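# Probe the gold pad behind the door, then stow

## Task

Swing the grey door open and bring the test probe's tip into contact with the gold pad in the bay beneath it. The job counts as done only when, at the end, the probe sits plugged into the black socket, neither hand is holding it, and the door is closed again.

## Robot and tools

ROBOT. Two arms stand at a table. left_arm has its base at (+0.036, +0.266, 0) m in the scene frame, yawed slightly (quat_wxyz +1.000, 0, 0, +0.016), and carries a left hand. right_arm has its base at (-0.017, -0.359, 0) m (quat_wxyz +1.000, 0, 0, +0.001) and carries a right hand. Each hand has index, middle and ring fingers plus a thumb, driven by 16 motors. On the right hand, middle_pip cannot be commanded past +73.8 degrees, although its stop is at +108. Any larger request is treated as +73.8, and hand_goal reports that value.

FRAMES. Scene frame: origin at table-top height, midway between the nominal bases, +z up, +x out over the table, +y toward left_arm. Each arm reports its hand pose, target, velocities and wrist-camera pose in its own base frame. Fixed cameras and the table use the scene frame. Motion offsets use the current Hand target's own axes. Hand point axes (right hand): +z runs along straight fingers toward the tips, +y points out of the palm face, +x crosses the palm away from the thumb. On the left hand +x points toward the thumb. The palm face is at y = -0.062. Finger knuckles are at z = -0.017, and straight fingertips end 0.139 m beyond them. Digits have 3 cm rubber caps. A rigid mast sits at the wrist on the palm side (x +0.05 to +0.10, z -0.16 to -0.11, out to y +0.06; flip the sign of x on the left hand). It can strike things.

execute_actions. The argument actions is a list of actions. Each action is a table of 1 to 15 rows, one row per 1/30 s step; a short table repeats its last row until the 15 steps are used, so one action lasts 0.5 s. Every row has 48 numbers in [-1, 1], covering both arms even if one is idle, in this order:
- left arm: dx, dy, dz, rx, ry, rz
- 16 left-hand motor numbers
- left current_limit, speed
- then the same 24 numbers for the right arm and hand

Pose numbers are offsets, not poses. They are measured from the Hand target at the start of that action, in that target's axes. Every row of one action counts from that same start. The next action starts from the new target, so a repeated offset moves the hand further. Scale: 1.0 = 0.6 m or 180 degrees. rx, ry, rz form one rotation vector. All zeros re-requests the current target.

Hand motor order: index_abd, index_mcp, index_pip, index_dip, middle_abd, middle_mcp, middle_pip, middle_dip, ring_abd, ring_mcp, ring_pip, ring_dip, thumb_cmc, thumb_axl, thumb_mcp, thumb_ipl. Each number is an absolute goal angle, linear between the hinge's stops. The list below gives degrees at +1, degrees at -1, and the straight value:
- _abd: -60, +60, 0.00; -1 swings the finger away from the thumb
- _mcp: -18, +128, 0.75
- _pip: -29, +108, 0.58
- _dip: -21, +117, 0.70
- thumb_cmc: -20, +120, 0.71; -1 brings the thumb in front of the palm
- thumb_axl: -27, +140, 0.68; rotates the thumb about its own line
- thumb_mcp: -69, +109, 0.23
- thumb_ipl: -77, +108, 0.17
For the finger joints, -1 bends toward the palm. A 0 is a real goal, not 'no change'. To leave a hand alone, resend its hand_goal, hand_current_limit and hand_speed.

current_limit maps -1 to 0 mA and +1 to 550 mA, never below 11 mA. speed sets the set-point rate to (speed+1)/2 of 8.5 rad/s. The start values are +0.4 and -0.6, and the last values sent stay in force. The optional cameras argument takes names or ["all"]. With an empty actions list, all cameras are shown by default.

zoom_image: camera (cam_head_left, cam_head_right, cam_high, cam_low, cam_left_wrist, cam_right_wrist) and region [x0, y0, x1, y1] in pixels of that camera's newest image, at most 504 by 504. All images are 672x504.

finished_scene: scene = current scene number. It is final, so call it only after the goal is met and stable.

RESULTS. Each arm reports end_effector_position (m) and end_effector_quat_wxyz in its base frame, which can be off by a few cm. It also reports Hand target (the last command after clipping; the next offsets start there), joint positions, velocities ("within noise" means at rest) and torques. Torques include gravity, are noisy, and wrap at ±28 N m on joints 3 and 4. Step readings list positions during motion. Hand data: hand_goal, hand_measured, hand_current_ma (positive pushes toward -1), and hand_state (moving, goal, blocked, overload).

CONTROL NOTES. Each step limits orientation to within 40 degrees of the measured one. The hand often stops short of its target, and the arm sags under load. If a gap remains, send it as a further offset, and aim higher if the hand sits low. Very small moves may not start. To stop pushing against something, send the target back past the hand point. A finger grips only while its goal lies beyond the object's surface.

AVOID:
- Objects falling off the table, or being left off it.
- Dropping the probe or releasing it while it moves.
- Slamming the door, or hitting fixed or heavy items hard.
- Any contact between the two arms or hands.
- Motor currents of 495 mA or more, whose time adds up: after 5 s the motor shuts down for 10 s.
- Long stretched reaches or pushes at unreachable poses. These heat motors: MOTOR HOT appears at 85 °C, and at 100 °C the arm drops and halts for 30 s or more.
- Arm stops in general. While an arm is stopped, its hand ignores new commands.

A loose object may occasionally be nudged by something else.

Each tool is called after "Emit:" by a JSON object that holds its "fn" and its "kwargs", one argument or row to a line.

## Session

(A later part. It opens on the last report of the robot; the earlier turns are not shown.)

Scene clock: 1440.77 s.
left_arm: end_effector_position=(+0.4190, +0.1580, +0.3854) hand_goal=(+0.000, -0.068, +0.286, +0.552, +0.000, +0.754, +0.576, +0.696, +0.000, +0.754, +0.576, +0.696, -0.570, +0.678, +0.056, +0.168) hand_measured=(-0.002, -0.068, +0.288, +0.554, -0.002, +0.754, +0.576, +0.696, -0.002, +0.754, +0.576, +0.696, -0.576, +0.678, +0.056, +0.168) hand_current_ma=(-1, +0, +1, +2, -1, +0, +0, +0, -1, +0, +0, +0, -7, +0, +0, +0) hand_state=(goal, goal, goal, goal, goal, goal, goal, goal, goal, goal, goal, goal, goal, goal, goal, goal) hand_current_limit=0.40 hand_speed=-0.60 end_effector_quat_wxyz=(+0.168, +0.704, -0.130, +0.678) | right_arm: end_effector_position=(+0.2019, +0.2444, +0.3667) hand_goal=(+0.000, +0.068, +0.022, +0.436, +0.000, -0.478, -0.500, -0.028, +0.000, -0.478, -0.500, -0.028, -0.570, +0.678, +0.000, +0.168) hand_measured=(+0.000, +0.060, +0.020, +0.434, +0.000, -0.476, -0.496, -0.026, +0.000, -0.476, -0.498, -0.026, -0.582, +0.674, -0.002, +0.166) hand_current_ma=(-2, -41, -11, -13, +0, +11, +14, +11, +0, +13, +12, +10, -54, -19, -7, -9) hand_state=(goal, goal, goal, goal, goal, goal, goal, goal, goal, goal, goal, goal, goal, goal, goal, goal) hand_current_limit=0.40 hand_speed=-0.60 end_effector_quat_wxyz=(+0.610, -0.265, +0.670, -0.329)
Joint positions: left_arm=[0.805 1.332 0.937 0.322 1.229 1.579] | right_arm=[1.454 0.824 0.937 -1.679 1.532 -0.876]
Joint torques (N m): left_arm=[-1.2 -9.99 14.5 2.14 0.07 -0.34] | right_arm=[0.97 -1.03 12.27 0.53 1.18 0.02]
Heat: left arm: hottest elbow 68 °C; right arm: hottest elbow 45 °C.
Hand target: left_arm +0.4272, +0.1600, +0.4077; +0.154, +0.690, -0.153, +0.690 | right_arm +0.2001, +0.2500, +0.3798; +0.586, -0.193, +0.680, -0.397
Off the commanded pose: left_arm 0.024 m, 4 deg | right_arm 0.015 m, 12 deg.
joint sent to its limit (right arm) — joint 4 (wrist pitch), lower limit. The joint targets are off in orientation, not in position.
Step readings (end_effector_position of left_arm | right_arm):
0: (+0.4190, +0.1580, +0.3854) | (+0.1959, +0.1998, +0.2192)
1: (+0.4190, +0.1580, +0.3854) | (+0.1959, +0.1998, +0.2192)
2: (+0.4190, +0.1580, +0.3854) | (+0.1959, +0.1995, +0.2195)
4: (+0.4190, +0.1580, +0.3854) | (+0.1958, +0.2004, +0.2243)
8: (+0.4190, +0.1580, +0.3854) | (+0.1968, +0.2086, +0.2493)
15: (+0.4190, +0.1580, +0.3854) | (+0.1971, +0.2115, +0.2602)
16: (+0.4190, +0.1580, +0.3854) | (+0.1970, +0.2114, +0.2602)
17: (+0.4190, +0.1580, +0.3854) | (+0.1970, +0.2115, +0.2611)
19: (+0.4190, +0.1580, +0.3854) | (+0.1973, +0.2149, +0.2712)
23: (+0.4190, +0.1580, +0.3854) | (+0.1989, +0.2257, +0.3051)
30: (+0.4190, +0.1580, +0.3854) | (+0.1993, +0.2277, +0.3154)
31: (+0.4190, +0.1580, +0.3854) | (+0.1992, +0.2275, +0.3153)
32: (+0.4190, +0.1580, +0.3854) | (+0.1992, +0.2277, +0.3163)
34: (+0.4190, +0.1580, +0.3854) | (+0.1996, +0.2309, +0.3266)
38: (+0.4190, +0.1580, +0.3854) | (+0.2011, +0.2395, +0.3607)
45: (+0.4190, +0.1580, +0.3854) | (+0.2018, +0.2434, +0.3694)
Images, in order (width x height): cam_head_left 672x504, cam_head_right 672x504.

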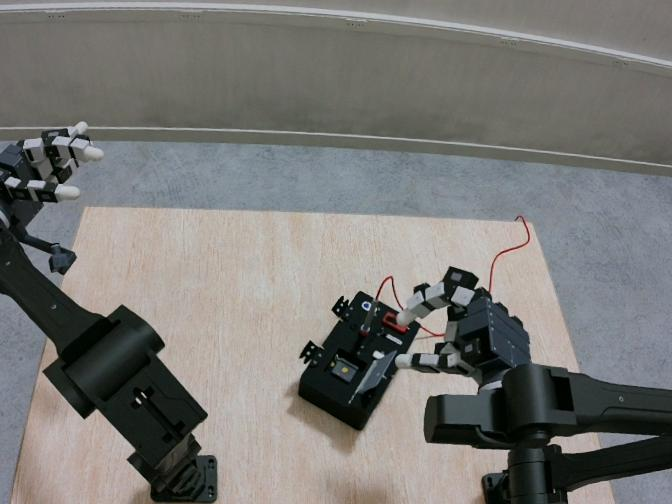

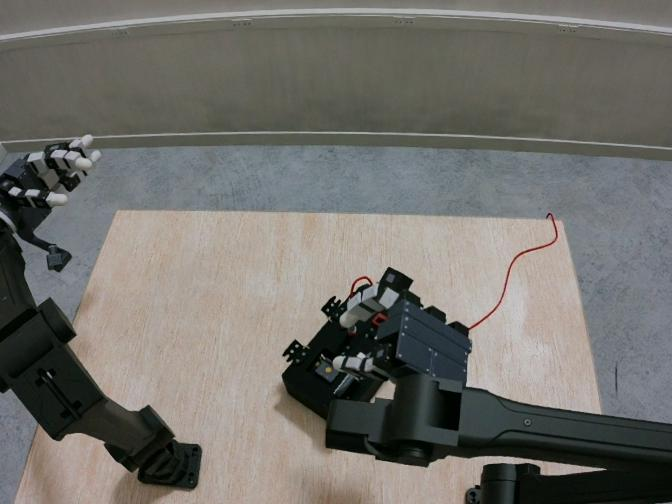

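Emit:
{"fn": "execute_actions", "kwargs": {
  "actions": []
}}

Scene clock: 1466.27 s.
left_arm: end_effector_position=(+0.4190, +0.1580, +0.3854) hand_goal=(+0.000, -0.068, +0.286, +0.552, +0.000, +0.754, +0.576, +0.696, +0.000, +0.754, +0.576, +0.696, -0.570, +0.678, +0.056, +0.168) hand_measured=(-0.002, -0.068, +0.288, +0.554, -0.002, +0.754, +0.576, +0.696, -0.002, +0.754, +0.576, +0.696, -0.576, +0.678, +0.056, +0.168) hand_current_ma=(-1, +0, +1, +2, -1, +0, +0, +0, -1, +0, +0, +0, -7, +0, +0, +0) hand_state=(goal, goal, goal, goal, goal, goal, goal, goal, goal, goal, goal, goal, goal, goal, goal, goal) hand_current_limit=0.40 hand_speed=-0.60 end_effector_quat_wxyz=(+0.168, +0.704, -0.130, +0.678) | right_arm: end_effector_position=(+0.2019, +0.2444, +0.3666) hand_goal=(+0.000, +0.068, +0.022, +0.436, +0.000, -0.478, -0.500, -0.028, +0.000, -0.478, -0.500, -0.028, -0.570, +0.678, +0.000, +0.168) hand_measured=(+0.000, +0.060, +0.020, +0.434, +0.000, -0.476, -0.496, -0.026, +0.000, -0.476, -0.498, -0.026, -0.582, +0.674, -0.002, +0.166) hand_current_ma=(-2, -41, -11, -13, +0, +11, +14, +11, +0, +13, +12, +10, -54, -19, -7, -9) hand_state=(goal, goal, goal, goal, goal, goal, goal, goal, goal, goal, goal, goal, goal, goal, goal, goal) hand_current_limit=0.40 hand_speed=-0.60 end_effector_quat_wxyz=(+0.610, -0.266, +0.670, -0.329)
Joint positions: left_arm=[0.805 1.332 0.937 0.322 1.229 1.579] | right_arm=[1.454 0.824 0.937 -1.679 1.532 -0.877]
Joint velocities: within noise
Joint torques (N m): left_arm=[-1.2 -9.99 14.49 2.15 0.07 -0.34] | right_arm=[0.26 -0.79 12.25 0.42 1.17 0.06]
Heat: left arm: hottest elbow 69 °C; right arm: hottest elbow 51 °C.
Hand target: left_arm +0.4272, +0.1600, +0.4077; +0.154, +0.690, -0.153, +0.690 | right_arm +0.2001, +0.2500, +0.3798; +0.586, -0.193, +0.680, -0.397
Off the commanded pose: left_arm 0.024 m, 4 deg | right_arm 0.015 m, 12 deg.
camera_calibration:
cam_left_wrist: T_world_to_cam=[[0.228595, 0.512345, -0.827796, 0.11004], [-0.412526, 0.821174, 0.394328, -0.157009], [0.881797, 0.251346, 0.399073, -0.436972], [0, 0, 0, 1]] pos_world=[0.295396, 0.182385, 0.327387]
cam_right_wrist: T_world_to_cam=[[0.0874754, 0.995779, 0.0278042, -0.240754], [-0.730015, 0.0450879, 0.681942, -0.166683], [0.67781, -0.0799506, 0.730878, -0.263447], [0, 0, 0, 1]] pos_world=[0.0779458, 0.22619, 0.31291]

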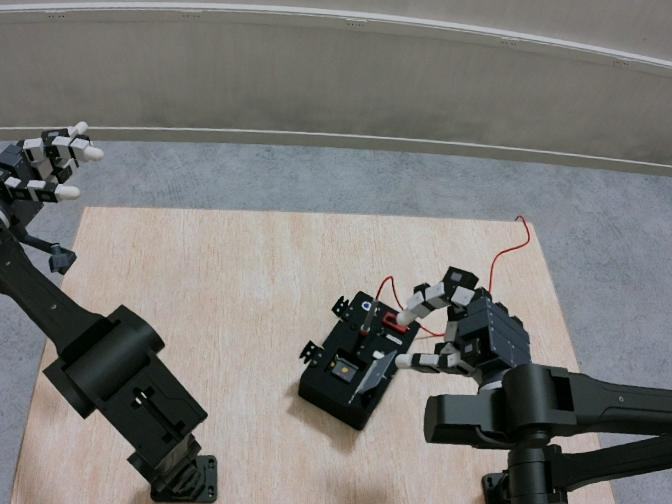

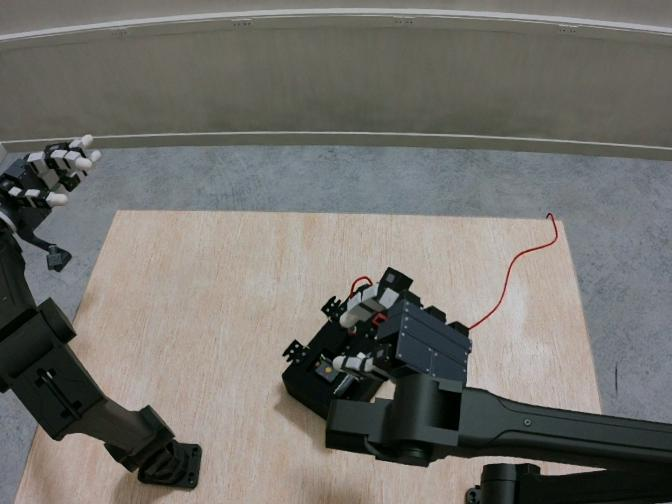

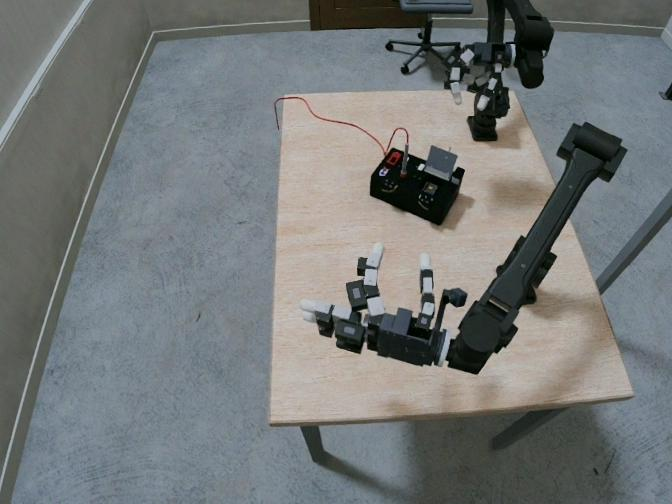

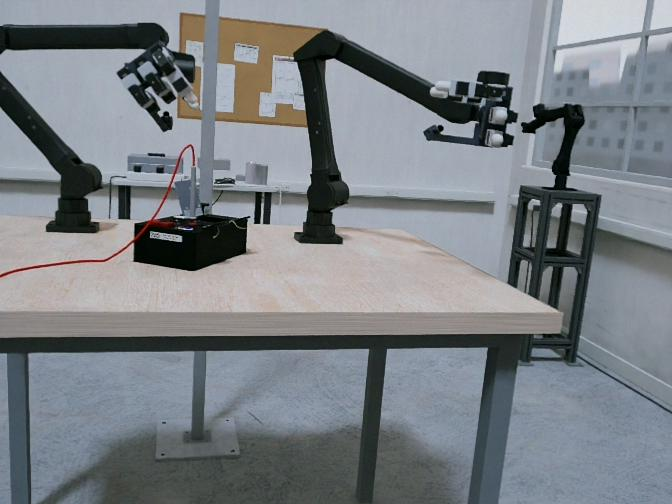

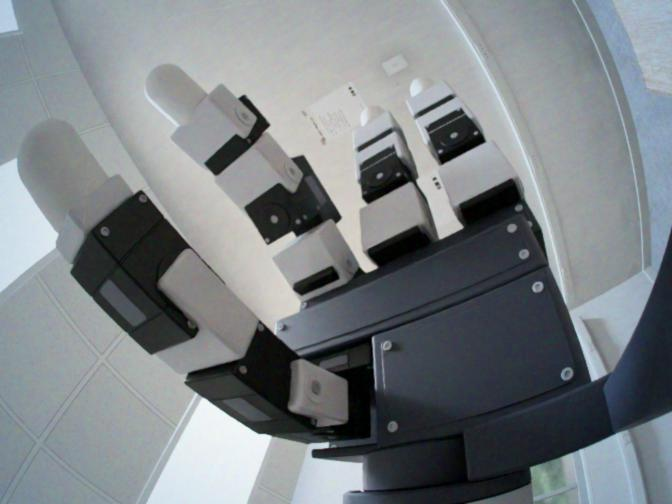

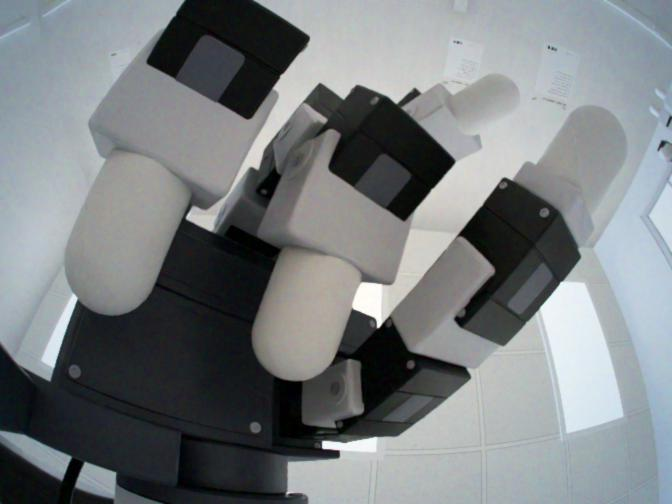

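Emit:
{"fn": "execute_actions", "kwargs": {
  "actions": [
    [[0,0,0,0,0,0,0,-0.068,0.285,0.551,0,0.754,0.576,0.696,0,0.754,0.576,0.696,-0.571,0.678,0.056,0.168,0.4,-0.6,0,0,0,0,0,0.12,0,0.068,0.022,0.435,0,0.068,0.022,0.435,0,0.754,0.576,0.696,-0.571,0.678,0.0,0.168,0.4,-0.4]],
    [[0,0,0,0,0,0,0,-0.068,0.285,0.551,0,0.754,0.576,0.696,0,0.754,0.576,0.696,-0.571,0.678,0.056,0.168,0.4,-0.6,0,0,0,0,0,0.12,0,0.068,0.022,0.435,0,0.068,0.022,0.435,0,0.754,0.576,0.696,-0.571,0.678,0.0,0.168,0.4,-0.4]]
  ],
  "cameras": ["cam_high"]
}}

Scene clock: 1490.37 s.
left_arm: end_effector_position=(+0.4190, +0.1580, +0.3854) hand_goal=(+0.000, -0.068, +0.286, +0.552, +0.000, +0.754, +0.576, +0.696, +0.000, +0.754, +0.576, +0.696, -0.570, +0.678, +0.056, +0.168) hand_measured=(-0.002, -0.068, +0.288, +0.554, -0.002, +0.754, +0.576, +0.696, -0.002, +0.754, +0.576, +0.696, -0.576, +0.678, +0.056, +0.168) hand_current_ma=(-1, +0, +1, +2, -1, +0, +0, +0, -1, +0, +0, +0, -7, +0, +0, +0) hand_state=(goal, goal, goal, goal, goal, goal, goal, goal, goal, goal, goal, goal, goal, goal, goal, goal) hand_current_limit=0.40 hand_speed=-0.60 end_effector_quat_wxyz=(+0.168, +0.704, -0.130, +0.678) | right_arm: end_effector_position=(+0.2040, +0.2486, +0.3784) hand_goal=(+0.000, +0.068, +0.022, +0.436, +0.000, +0.068, +0.022, +0.436, +0.000, +0.754, +0.576, +0.696, -0.570, +0.678, +0.000, +0.168) hand_measured=(+0.000, +0.064, +0.020, +0.434, -0.002, +0.064, +0.018, +0.434, -0.002, +0.748, +0.572, +0.694, -0.582, +0.674, -0.002, +0.166) hand_current_ma=(-4, -21, -11, -13, -5, -20, -14, -12, -6, -30, -16, -11, -54, -19, -6, -9) hand_state=(goal, goal, goal, goal, goal, goal, goal, goal, goal, goal, goal, goal, goal, goal, goal, goal) hand_current_limit=0.40 hand_speed=-0.40 end_effector_quat_wxyz=(+0.701, -0.012, +0.707, -0.093)
Joint positions: left_arm=[0.805 1.332 0.937 0.322 1.229 1.579] | right_arm=[1.456 0.697 0.728 -1.24 1.57 -0.51]
Joint torques (N m): left_arm=[-1.2 -10.05 14.49 2.15 0.07 -0.34] | right_arm=[0.97 -0.73 9.21 1.63 1.15 0.43]
Heat: left arm: hottest elbow 69 °C; right arm: hottest elbow 54 °C.
Hand target: left_arm +0.4272, +0.1600, +0.4077; +0.154, +0.690, -0.153, +0.690 | right_arm +0.2001, +0.2500, +0.3800; +0.691, +0.071, +0.703, -0.153
Off the commanded pose: left_arm 0.024 m, 4 deg | right_arm 0.004 m, 12 deg.
joint read past its limit (right arm) — joint 5 (wrist yaw), upper limit.
joint sent to its limit (right arm) — joint 5 (wrist yaw), upper limit. The joint targets are off in orientation, not in position.
Step readings (end_effector_position of left_arm | right_arm):
0: (+0.4190, +0.1580, +0.3854) | (+0.2019, +0.2444, +0.3666)
1: (+0.4190, +0.1580, +0.3854) | (+0.2019, +0.2445, +0.3668)
2: (+0.4190, +0.1580, +0.3854) | (+0.2022, +0.2458, +0.3683)
4: (+0.4190, +0.1580, +0.3854) | (+0.2031, +0.2487, +0.3726)
8: (+0.4190, +0.1580, +0.3854) | (+0.2033, +0.2449, +0.3741)
15: (+0.4190, +0.1580, +0.3854) | (+0.2039, +0.2465, +0.3770)
16: (+0.4190, +0.1580, +0.3854) | (+0.2040, +0.2470, +0.3772)
17: (+0.4190, +0.1580, +0.3854) | (+0.2042, +0.2481, +0.3782)
19: (+0.4190, +0.1580, +0.3854) | (+0.2041, +0.2486, +0.3764)
23: (+0.4190, +0.1580, +0.3854) | (+0.2036, +0.2453, +0.3704)
30: (+0.4190, +0.1580, +0.3854) | (+0.2039, +0.2481, +0.3770)
Images, in order (width x height): cam_high 672x504.

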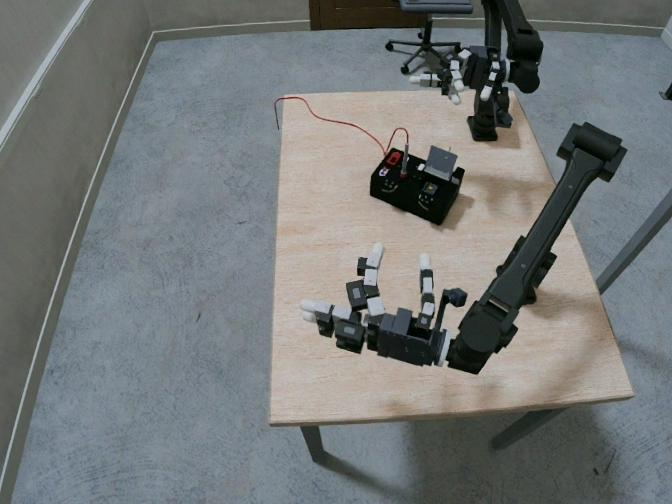

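Emit:
{"fn": "execute_actions", "kwargs": {
  "actions": [
    [[0,0,0,0,0,0,0,-0.068,0.285,0.551,0,0.754,0.576,0.696,0,0.754,0.576,0.696,-0.571,0.678,0.056,0.168,0.4,-0.6,0,0,0,0,0,0.145,0,0.068,0.022,0.435,0,0.068,0.022,0.435,0,0.754,0.576,0.696,-0.571,0.678,0.0,0.168,0.4,-0.4]],
    [[0,0,0,0,0,0,0,-0.068,0.285,0.551,0,0.754,0.576,0.696,0,0.754,0.576,0.696,-0.571,0.678,0.056,0.168,0.4,-0.6,0,0,0,0,0,0.145,0,0.205,0.022,0.435,0,0.205,0.022,0.435,0,0.754,0.576,0.696,-0.571,0.678,0.056,0.168,0.4,-0.4]],
    [[0,0,0,0,0,0,0,-0.068,0.285,0.551,0,0.754,0.576,0.696,0,0.754,0.576,0.696,-0.571,0.678,0.056,0.168,0.4,-0.6,0,0,0,0,0,0.145,0,0.205,0.022,0.435,0,0.205,0.022,0.435,0,0.754,0.576,0.696,-0.571,0.678,0.056,0.168,0.4,-0.4]]
  ],
  "cameras": ["cam_high","cam_head_left"]
}}

Scene clock: 1503.80 s.
left_arm: end_effector_position=(+0.4190, +0.1580, +0.3854) hand_goal=(+0.000, -0.068, +0.286, +0.552, +0.000, +0.754, +0.576, +0.696, +0.000, +0.754, +0.576, +0.696, -0.570, +0.678, +0.056, +0.168) hand_measured=(-0.002, -0.068, +0.288, +0.554, -0.002, +0.754, +0.576, +0.696, -0.002, +0.754, +0.576, +0.696, -0.576, +0.678, +0.056, +0.168) hand_current_ma=(-1, +0, +1, +2, -1, +0, +0, +0, -1, +0, +0, +0, -7, +0, +0, +0) hand_state=(goal, goal, goal, goal, goal, goal, goal, goal, goal, goal, goal, goal, goal, goal, goal, goal) hand_current_limit=0.40 hand_speed=-0.60 end_effector_quat_wxyz=(+0.168, +0.704, -0.130, +0.678) | right_arm: end_effector_position=(+0.2036, +0.2459, +0.3801) hand_goal=(+0.000, +0.206, +0.022, +0.436, +0.000, +0.206, +0.022, +0.436, +0.000, +0.754, +0.576, +0.696, -0.570, +0.678, +0.056, +0.168) hand_measured=(-0.002, +0.210, +0.020, +0.434, -0.002, +0.210, +0.020, +0.434, -0.002, +0.760, +0.576, +0.694, -0.578, +0.674, +0.052, +0.166) hand_current_ma=(-5, +18, -8, -13, -6, +18, -10, -12, -7, +33, -2, -10, -39, -16, -20, -9) hand_state=(goal, goal, goal, goal, goal, goal, goal, goal, goal, goal, goal, goal, goal, goal, goal, goal) hand_current_limit=0.40 hand_speed=-0.40 end_effector_quat_wxyz=(+0.601, +0.439, +0.555, +0.373)
Joint positions: left_arm=[0.805 1.332 0.937 0.322 1.229 1.579] | right_arm=[1.456 0.905 0.537 -0.202 1.57 0.226]
Joint torques (N m): left_arm=[-1.26 -9.99 14.5 2.14 0.06 -0.34] | right_arm=[0.73 -1.26 9.61 2.09 0.73 0.16]
Heat: left arm: hottest elbow 69 °C; right arm: hottest elbow 51 °C.
Hand target: left_arm +0.4272, +0.1600, +0.4077; +0.154, +0.690, -0.153, +0.690 | right_arm +0.2002, +0.2500, +0.3799; +0.633, +0.499, +0.500, +0.317
Off the commanded pose: left_arm 0.024 m, 4 deg | right_arm 0.005 m, 12 deg.
joint read past its limit (right arm) — joint 5 (wrist yaw), upper limit.
joint sent to its limit (right arm) — joint 5 (wrist yaw), upper limit. The joint targets are off in orientation, not in position.
Step readings (end_effector_position of left_arm | right_arm):
0: (+0.4190, +0.1580, +0.3854) | (+0.2040, +0.2486, +0.3785)
1: (+0.4190, +0.1580, +0.3854) | (+0.2040, +0.2488, +0.3785)
2: (+0.4190, +0.1580, +0.3854) | (+0.2041, +0.2492, +0.3795)
4: (+0.4190, +0.1580, +0.3854) | (+0.2040, +0.2487, +0.3780)
8: (+0.4190, +0.1580, +0.3854) | (+0.2038, +0.2468, +0.3690)
15: (+0.4190, +0.1580, +0.3854) | (+0.2037, +0.2457, +0.3783)
16: (+0.4190, +0.1580, +0.3854) | (+0.2036, +0.2456, +0.3795)
17: (+0.4190, +0.1580, +0.3854) | (+0.2036, +0.2450, +0.3816)
19: (+0.4190, +0.1580, +0.3854) | (+0.2035, +0.2441, +0.3827)
23: (+0.4190, +0.1580, +0.3854) | (+0.2036, +0.2458, +0.3758)
30: (+0.4190, +0.1580, +0.3854) | (+0.2038, +0.2473, +0.3780)
31: (+0.4190, +0.1580, +0.3854) | (+0.2037, +0.2466, +0.3791)
32: (+0.4190, +0.1580, +0.3854) | (+0.2035, +0.2455, +0.3809)
34: (+0.4190, +0.1580, +0.3854) | (+0.2035, +0.2451, +0.3835)
38: (+0.4190, +0.1580, +0.3854) | (+0.2042, +0.2507, +0.3785)
45: (+0.4190, +0.1580, +0.3854) | (+0.2039, +0.2483, +0.3788)
Images, in order (width x height): cam_head_left 672x504, cam_high 672x504.

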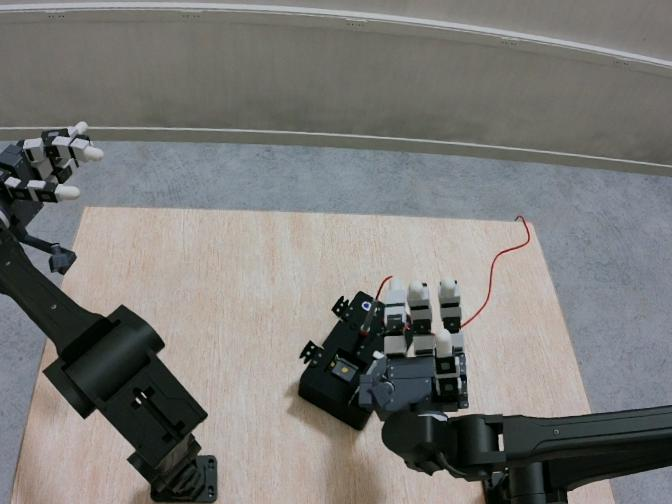

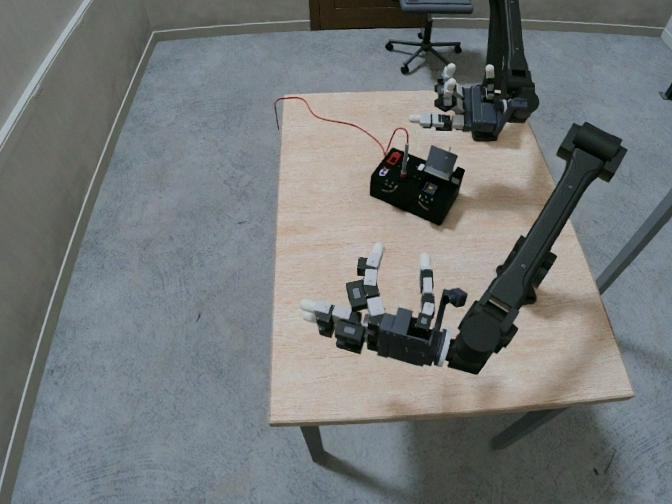

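Emit:
{"fn": "execute_actions", "kwargs": {
  "actions": [
    [[0,0,0,0,0,0,0,-0.068,0.285,0.551,0,0.754,0.576,0.696,0,0.754,0.576,0.696,-0.571,0.678,0.056,0.168,0.4,-0.6,0,0,0,0,0,0.145,0,0.205,0.022,0.435,0,0.205,0.022,0.435,0,0.754,0.576,0.696,-0.571,0.678,0.056,0.168,0.4,-0.4]],
    [[0,0,0,0,0,0,0,-0.068,0.285,0.551,0,0.754,0.576,0.696,0,0.754,0.576,0.696,-0.571,0.678,0.056,0.168,0.4,-0.6,0,0,0,0,0,0.145,0,0.205,0.022,0.435,0,0.205,0.022,0.435,0,0.754,0.576,0.696,-0.571,0.678,0.056,0.168,0.4,-0.4]],
    [[0,0,0,0,0,0,0,-0.068,0.285,0.551,0,0.754,0.576,0.696,0,0.754,0.576,0.696,-0.571,0.678,0.056,0.168,0.4,-0.6,0,0,0,0,0,0.145,0,0.205,0.022,0.435,0,0.205,0.022,0.435,0,0.754,0.576,0.696,-0.571,0.678,0.056,0.168,0.4,-0.4]],
    [[0,0,0,0,0,0,0,-0.068,0.285,0.551,0,0.754,0.576,0.696,0,0.754,0.576,0.696,-0.571,0.678,0.056,0.168,0.4,-0.6,0,0,0,0,0,0.145,0,0.205,0.022,0.435,0,0.205,0.022,0.435,0,0.754,0.576,0.696,-0.571,0.678,0.056,0.168,0.4,-0.4]]
  ],
  "cameras": ["cam_high","cam_head_left"]
}}

Scene clock: 1513.57 s.
left_arm: end_effector_position=(+0.4190, +0.1580, +0.3854) hand_goal=(+0.000, -0.068, +0.286, +0.552, +0.000, +0.754, +0.576, +0.696, +0.000, +0.754, +0.576, +0.696, -0.570, +0.678, +0.056, +0.168) hand_measured=(-0.002, -0.068, +0.288, +0.554, -0.002, +0.754, +0.576, +0.696, -0.002, +0.754, +0.576, +0.696, -0.576, +0.678, +0.056, +0.168) hand_current_ma=(-1, +0, +1, +2, -1, +0, +0, +0, -1, +0, +0, +0, -7, +0, +0, +0) hand_state=(goal, goal, goal, goal, goal, goal, goal, goal, goal, goal, goal, goal, goal, goal, goal, goal) hand_current_limit=0.40 hand_speed=-0.60 end_effector_quat_wxyz=(+0.168, +0.704, -0.130, +0.678) | right_arm: end_effector_position=(+0.2033, +0.2428, +0.3721) hand_goal=(+0.000, +0.206, +0.022, +0.436, +0.000, +0.206, +0.022, +0.436, +0.000, +0.754, +0.576, +0.696, -0.570, +0.678, +0.056, +0.168) hand_measured=(+0.000, +0.210, +0.020, +0.434, +0.002, +0.210, +0.020, +0.434, +0.002, +0.760, +0.576, +0.694, -0.564, +0.678, +0.054, +0.166) hand_current_ma=(+3, +22, -8, -13, +4, +21, -10, -12, +5, +28, +1, -9, +29, -5, -16, -9) hand_state=(goal, goal, goal, goal, goal, goal, goal, goal, goal, goal, goal, goal, goal, goal, goal, goal) hand_current_limit=0.40 hand_speed=-0.40 end_effector_quat_wxyz=(+0.085, +0.707, +0.006, +0.702)
Joint positions: left_arm=[0.805 1.332 0.937 0.322 1.229 1.579] | right_arm=[1.457 1.158 0.752 0.821 1.568 1.027]
Joint torques (N m): left_arm=[-1.2 -9.99 14.49 2.15 0.07 -0.34] | right_arm=[0.5 -5.89 11.22 1.69 -0.36 -0.23]
Heat: left arm: hottest elbow 69 °C; right arm: hottest elbow 50 °C.
Hand target: left_arm +0.4272, +0.1600, +0.4077; +0.154, +0.690, -0.153, +0.690 | right_arm +0.2002, +0.2500, +0.3800; +0.137, +0.701, -0.088, +0.694
Off the commanded pose: left_arm 0.024 m, 4 deg | right_arm 0.011 m, 12 deg.
joint sent to its limit (right arm) — joint 5 (wrist yaw), upper limit. The joint targets are off in orientation, not in position.
Step readings (end_effector_position of left_arm | right_arm):
0: (+0.4190, +0.1580, +0.3854) | (+0.2036, +0.2459, +0.3801)
1: (+0.4190, +0.1580, +0.3854) | (+0.2036, +0.2455, +0.3803)
2: (+0.4190, +0.1580, +0.3854) | (+0.2034, +0.2443, +0.3806)
4: (+0.4190, +0.1580, +0.3854) | (+0.2033, +0.2435, +0.3778)
8: (+0.4190, +0.1580, +0.3854) | (+0.2039, +0.2483, +0.3643)
15: (+0.4190, +0.1580, +0.3854) | (+0.2035, +0.2444, +0.3634)
16: (+0.4190, +0.1580, +0.3854) | (+0.2034, +0.2437, +0.3642)
17: (+0.4190, +0.1580, +0.3854) | (+0.2032, +0.2419, +0.3647)
19: (+0.4190, +0.1580, +0.3854) | (+0.2031, +0.2411, +0.3658)
23: (+0.4190, +0.1580, +0.3854) | (+0.2037, +0.2470, +0.3685)
30: (+0.4190, +0.1580, +0.3854) | (+0.2033, +0.2432, +0.3690)
31: (+0.4190, +0.1580, +0.3854) | (+0.2032, +0.2426, +0.3688)
32: (+0.4190, +0.1580, +0.3854) | (+0.2031, +0.2413, +0.3681)
34: (+0.4190, +0.1580, +0.3854) | (+0.2030, +0.2408, +0.3680)
38: (+0.4190, +0.1580, +0.3854) | (+0.2033, +0.2445, +0.3733)
45: (+0.4190, +0.1580, +0.3854) | (+0.2031, +0.2424, +0.3728)
46: (+0.4190, +0.1580, +0.3854) | (+0.2031, +0.2420, +0.3723)
47: (+0.4190, +0.1580, +0.3854) | (+0.2030, +0.2411, +0.3711)
49: (+0.4190, +0.1580, +0.3854) | (+0.2030, +0.2406, +0.3698)
53: (+0.4190, +0.1580, +0.3854) | (+0.2033, +0.2428, +0.3749)
60: (+0.4190, +0.1580, +0.3854) | (+0.2033, +0.2429, +0.3729)
Images, in order (width x height): cam_head_left 672x504, cam_high 672x504.

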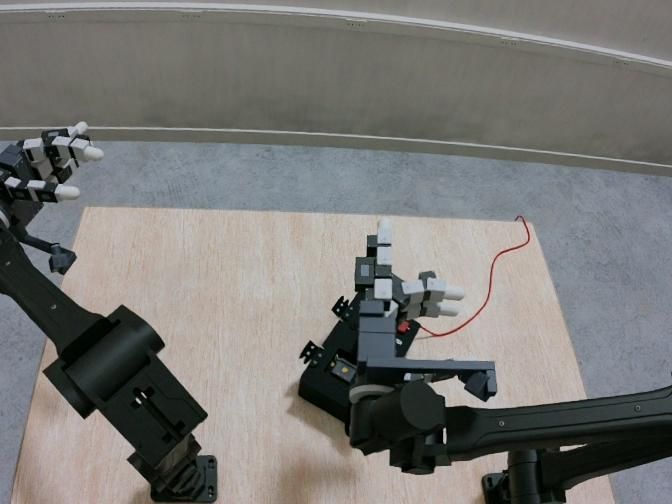

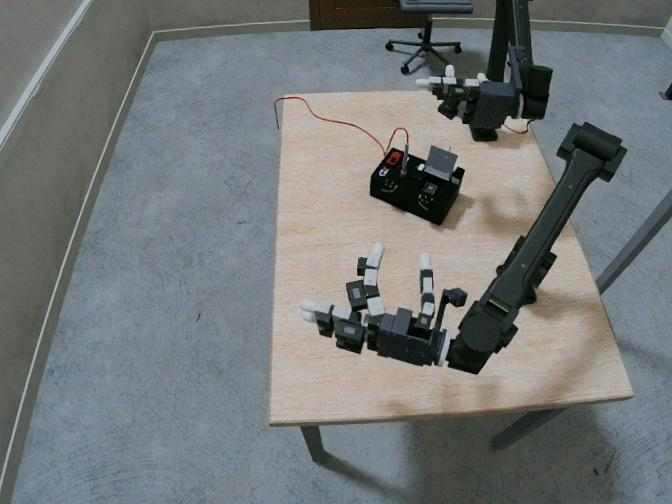

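Emit:
{"fn": "execute_actions", "kwargs": {
  "actions": [
    [[0,0,0,0,0,0,0,-0.068,0.285,0.551,0,0.754,0.576,0.696,0,0.754,0.576,0.696,-0.571,0.678,0.056,0.168,0.4,-0.6,0.0113,-0.163,0.0952,0.0462,0.0012,0.0222,0,0.205,0.022,0.435,0,0.205,0.022,0.435,0,0.754,0.576,0.696,-0.571,0.678,0.056,0.168,0.4,-0.4]],
    [[0,0,0,0,0,0,0,-0.068,0.285,0.551,0,0.754,0.576,0.696,0,0.754,0.576,0.696,-0.571,0.678,0.056,0.168,0.4,-0.6,0,-0.1525,0.1255,0,0,0,0,0.205,0.022,0.435,0,0.205,0.022,0.435,0,0.754,0.576,0.696,-0.571,0.678,0.056,0.168,0.4,-0.4]]
  ],
  "cameras": ["cam_high","cam_head_left"]
}}

Scene clock: 1545.87 s.
left_arm: end_effector_position=(+0.4190, +0.1580, +0.3854) hand_goal=(+0.000, -0.068, +0.286, +0.552, +0.000, +0.754, +0.576, +0.696, +0.000, +0.754, +0.576, +0.696, -0.570, +0.678, +0.056, +0.168) hand_measured=(-0.002, -0.068, +0.288, +0.554, -0.002, +0.754, +0.576, +0.696, -0.002, +0.754, +0.576, +0.696, -0.576, +0.678, +0.056, +0.168) hand_current_ma=(-1, +0, +1, +2, -1, +0, +0, +0, -1, +0, +0, +0, -7, +0, +0, +0) hand_state=(goal, goal, goal, goal, goal, goal, goal, goal, goal, goal, goal, goal, goal, goal, goal, goal) hand_current_limit=0.40 hand_speed=-0.60 end_effector_quat_wxyz=(+0.168, +0.704, -0.130, +0.678) | right_arm: end_effector_position=(+0.3704, +0.3941, +0.3691) hand_goal=(+0.000, +0.206, +0.022, +0.436, +0.000, +0.206, +0.022, +0.436, +0.000, +0.754, +0.576, +0.696, -0.570, +0.678, +0.056, +0.168) hand_measured=(+0.002, +0.206, +0.020, +0.434, +0.002, +0.206, +0.020, +0.434, +0.002, +0.754, +0.576, +0.694, -0.562, +0.678, +0.056, +0.166) hand_current_ma=(+6, -3, -8, -13, +7, -3, -10, -12, +9, +2, +1, -9, +34, -4, -4, -9) hand_state=(goal, goal, goal, goal, goal, goal, goal, goal, goal, goal, goal, goal, goal, goal, goal, goal) hand_current_limit=0.40 hand_speed=-0.40 end_effector_quat_wxyz=(+0.082, +0.694, -0.047, +0.714)
Joint positions: left_arm=[0.805 1.332 0.937 0.322 1.229 1.579] | right_arm=[1.173 1.655 1.304 0.503 1.352 1.375]
Joint torques (N m): left_arm=[-1.14 -9.99 14.48 2.15 0.07 -0.33] | right_arm=[0.09 -13.39 12.63 1.16 -0.15 -0.21]
Heat: left arm: hottest elbow 70 °C; right arm: hottest elbow 53 °C.
Hand target: left_arm +0.4272, +0.1600, +0.4077; +0.154, +0.690, -0.153, +0.690 | right_arm +0.3752, +0.4022, +0.3797; +0.062, +0.705, -0.061, +0.704
Off the commanded pose: left_arm 0.024 m, 4 deg | right_arm 0.014 m, 3 deg.
Step readings (end_effector_position of left_arm | right_arm):
0: (+0.4190, +0.1580, +0.3854) | (+0.2033, +0.2428, +0.3720)
1: (+0.4190, +0.1580, +0.3854) | (+0.2036, +0.2436, +0.3720)
2: (+0.4190, +0.1580, +0.3854) | (+0.2064, +0.2466, +0.3726)
4: (+0.4190, +0.1580, +0.3854) | (+0.2202, +0.2642, +0.3766)
8: (+0.4190, +0.1580, +0.3854) | (+0.2579, +0.2993, +0.3759)
15: (+0.4190, +0.1580, +0.3854) | (+0.2788, +0.3142, +0.3658)
16: (+0.4190, +0.1580, +0.3854) | (+0.2796, +0.3159, +0.3678)
17: (+0.4190, +0.1580, +0.3854) | (+0.2840, +0.3202, +0.3707)
19: (+0.4190, +0.1580, +0.3854) | (+0.3006, +0.3402, +0.3804)
23: (+0.4190, +0.1580, +0.3854) | (+0.3416, +0.3731, +0.3842)
30: (+0.4190, +0.1580, +0.3854) | (+0.3679, +0.3882, +0.3662)
Images, in order (width x height): cam_head_left 672x504, cam_high 672x504.

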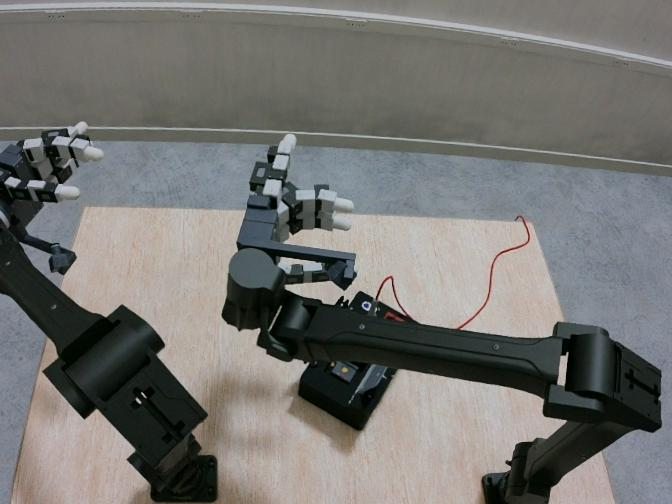

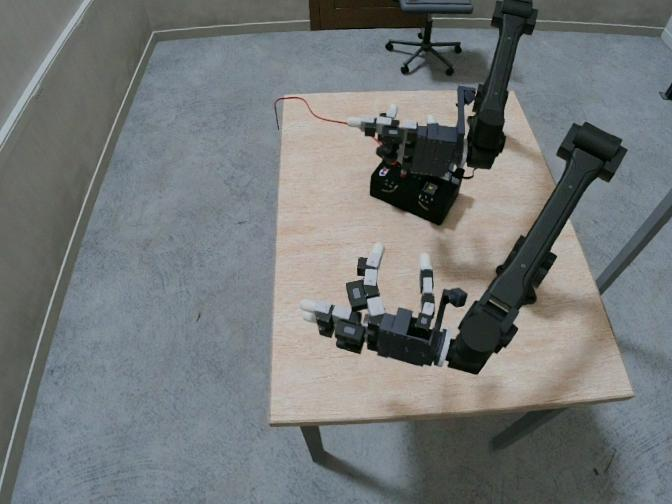

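Emit:
{"fn": "execute_actions", "kwargs": {
  "actions": [
    [[0,0,0,0,0,0,0,-0.068,0.285,0.551,0,0.754,0.576,0.696,0,0.754,0.576,0.696,-0.571,0.678,0.056,0.168,0.4,-0.6,-0.15,0,0,0,0,0,0,0.205,0.022,0.435,0,0.205,0.022,0.435,0,0.754,0.576,0.696,-0.571,0.678,0.056,0.168,0.4,-0.4]],
    [[0,0,0,0,0,0,0,-0.068,0.285,0.551,0,0.754,0.576,0.696,0,0.754,0.576,0.696,-0.571,0.678,0.056,0.168,0.4,-0.6,-0.15,0,0,0,0,0,0,0.205,0.022,0.435,0,0.205,0.022,0.435,0,0.754,0.576,0.696,-0.571,0.678,0.056,0.168,0.4,-0.4]]
  ],
  "cameras": ["cam_high","cam_low","cam_right_wrist","cam_head_right","cam_head_left"]
}}

Scene clock: 1567.70 s.
left_arm: end_effector_position=(+0.4190, +0.1580, +0.3854) hand_goal=(+0.000, -0.068, +0.286, +0.552, +0.000, +0.754, +0.576, +0.696, +0.000, +0.754, +0.576, +0.696, -0.570, +0.678, +0.056, +0.168) hand_measured=(-0.002, -0.068, +0.288, +0.554, -0.002, +0.754, +0.576, +0.696, -0.002, +0.754, +0.576, +0.696, -0.576, +0.678, +0.056, +0.168) hand_current_ma=(-1, +0, +1, +2, -1, +0, +0, +0, -1, +0, +0, +0, -7, +0, +0, +0) hand_state=(goal, goal, goal, goal, goal, goal, goal, goal, goal, goal, goal, goal, goal, goal, goal, goal) hand_current_limit=0.40 hand_speed=-0.60 end_effector_quat_wxyz=(+0.168, +0.704, -0.130, +0.678) | right_arm: end_effector_position=(+0.3720, +0.3988, +0.2026) hand_goal=(+0.000, +0.206, +0.022, +0.436, +0.000, +0.206, +0.022, +0.436, +0.000, +0.754, +0.576, +0.696, -0.570, +0.678, +0.056, +0.168) hand_measured=(+0.002, +0.206, +0.020, +0.434, +0.002, +0.206, +0.020, +0.434, +0.002, +0.754, +0.576, +0.694, -0.562, +0.678, +0.056, +0.166) hand_current_ma=(+6, -3, -8, -13, +8, -3, -10, -12, +9, +2, +1, -9, +35, -4, -4, -9) hand_state=(goal, goal, goal, goal, goal, goal, goal, goal, goal, goal, goal, goal, goal, goal, goal, goal) hand_current_limit=0.40 hand_speed=-0.40 end_effector_quat_wxyz=(+0.066, +0.707, -0.056, +0.702)
Joint positions: left_arm=[0.805 1.332 0.937 0.322 1.229 1.579] | right_arm=[1.173 1.851 1.144 0.68 1.346 1.583]
Joint torques (N m): left_arm=[-1.2 -10.05 14.49 2.15 0.07 -0.34] | right_arm=[0.21 -14.1 8.54 2.21 0.11 -0.34]
Heat: left arm: hottest elbow 70 °C; right arm: hottest elbow 54 °C.
Hand target: left_arm +0.4272, +0.1600, +0.4077; +0.154, +0.690, -0.153, +0.690 | right_arm +0.3752, +0.4020, +0.1998; +0.062, +0.704, -0.061, +0.704
Off the commanded pose: left_arm 0.024 m, 4 deg | right_arm 0.005 m, 1 deg.
Step readings (end_effector_position of left_arm | right_arm):
0: (+0.4190, +0.1580, +0.3854) | (+0.3705, +0.3941, +0.3690)
1: (+0.4190, +0.1580, +0.3854) | (+0.3705, +0.3941, +0.3689)
2: (+0.4190, +0.1580, +0.3854) | (+0.3705, +0.3942, +0.3681)
4: (+0.4190, +0.1580, +0.3854) | (+0.3703, +0.3938, +0.3614)
8: (+0.4190, +0.1580, +0.3854) | (+0.3697, +0.3926, +0.3324)
15: (+0.4190, +0.1580, +0.3854) | (+0.3722, +0.3986, +0.2972)
16: (+0.4190, +0.1580, +0.3854) | (+0.3723, +0.3987, +0.2962)
17: (+0.4190, +0.1580, +0.3854) | (+0.3721, +0.3984, +0.2943)
19: (+0.4190, +0.1580, +0.3854) | (+0.3713, +0.3967, +0.2838)
23: (+0.4190, +0.1580, +0.3854) | (+0.3703, +0.3947, +0.2438)
30: (+0.4190, +0.1580, +0.3854) | (+0.3718, +0.3983, +0.2021)
camera_calibration:
cam_right_wrist: T_world_to_cam=[[-0.143685, -0.618568, -0.772482, 0.487111], [-0.657969, 0.642776, -0.392321, 0.0148283], [0.73921, 0.451899, -0.499356, -0.232196], [0, 0, 0, 1]] pos_world=[0.251388, 0.396709, 0.266154]
Images, in order (width x height): cam_head_left 672x504, cam_head_right 672x504, cam_high 672x504, cam_low 672x504, cam_right_wrist 672x504.

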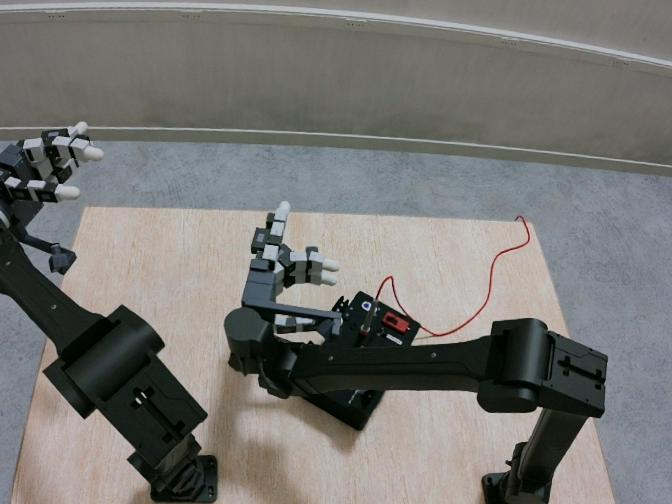

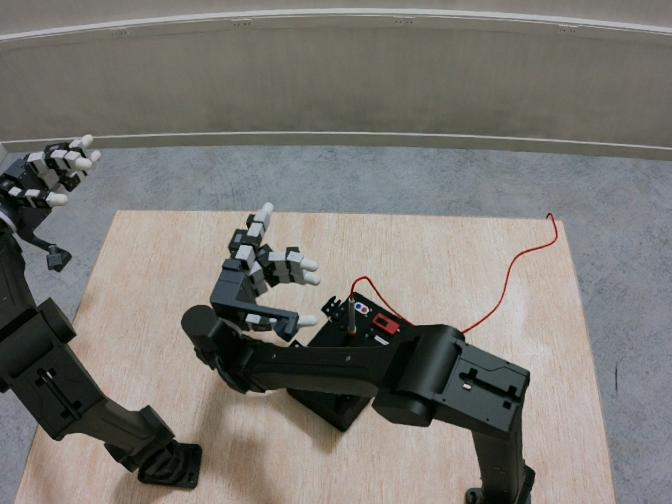

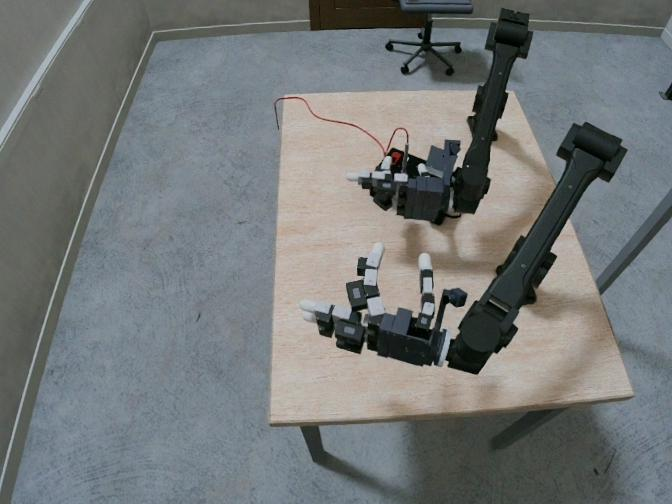

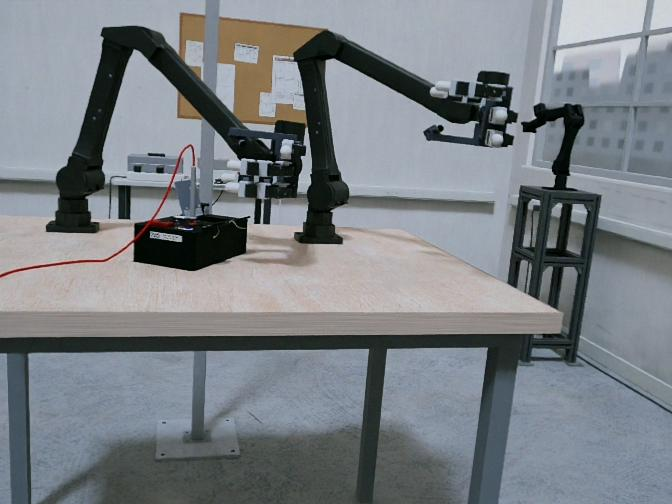

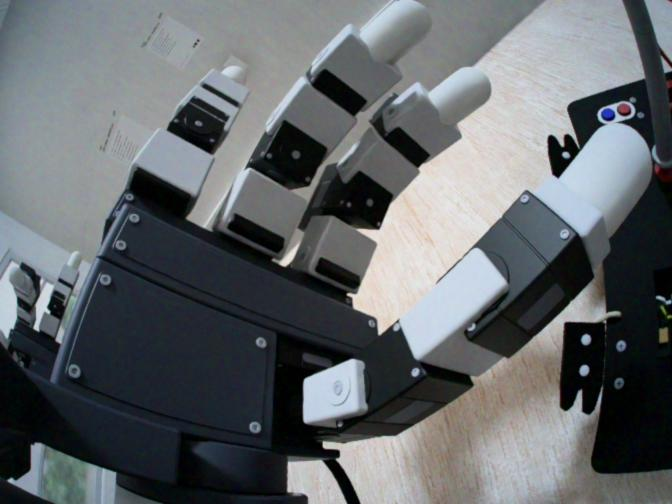

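Emit:
{"fn": "zoom_image", "kwargs": {
  "camera": "cam_head_left",
  "region": [230, 190, 430, 390]
}}

Emit:
{"fn": "zoom_image", "kwargs": {
  "camera": "cam_head_right",
  "region": [220, 190, 420, 390]
}}

Emit:
{"fn": "zoom_image", "kwargs": {
  "camera": "cam_low",
  "region": [120, 110, 320, 260]
}}

Scaled by 2.520 from the camera's 672x504 image, which has a finer 960x720 frame.

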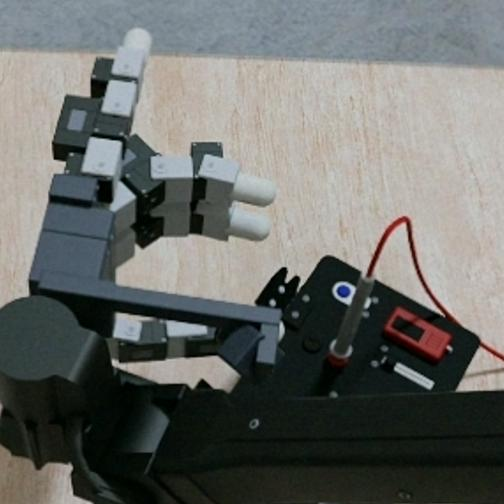

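Scaled by 2.520 from the camera's 672x504 image, which has a finer 960x720 frame.

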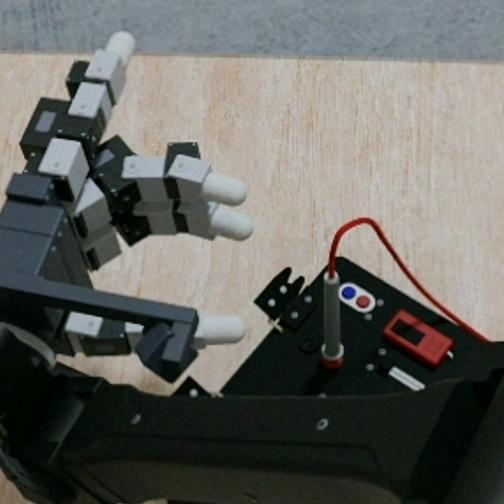

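Scaled by 2.520 from the camera's 672x504 image, which has a finer 960x720 frame.

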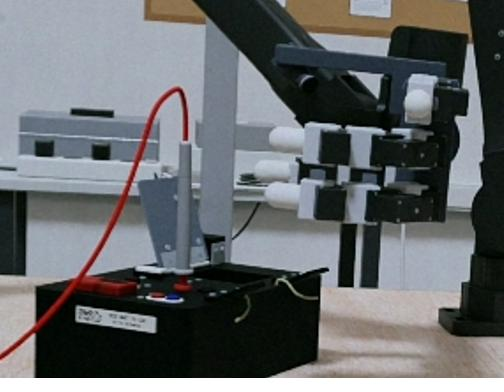

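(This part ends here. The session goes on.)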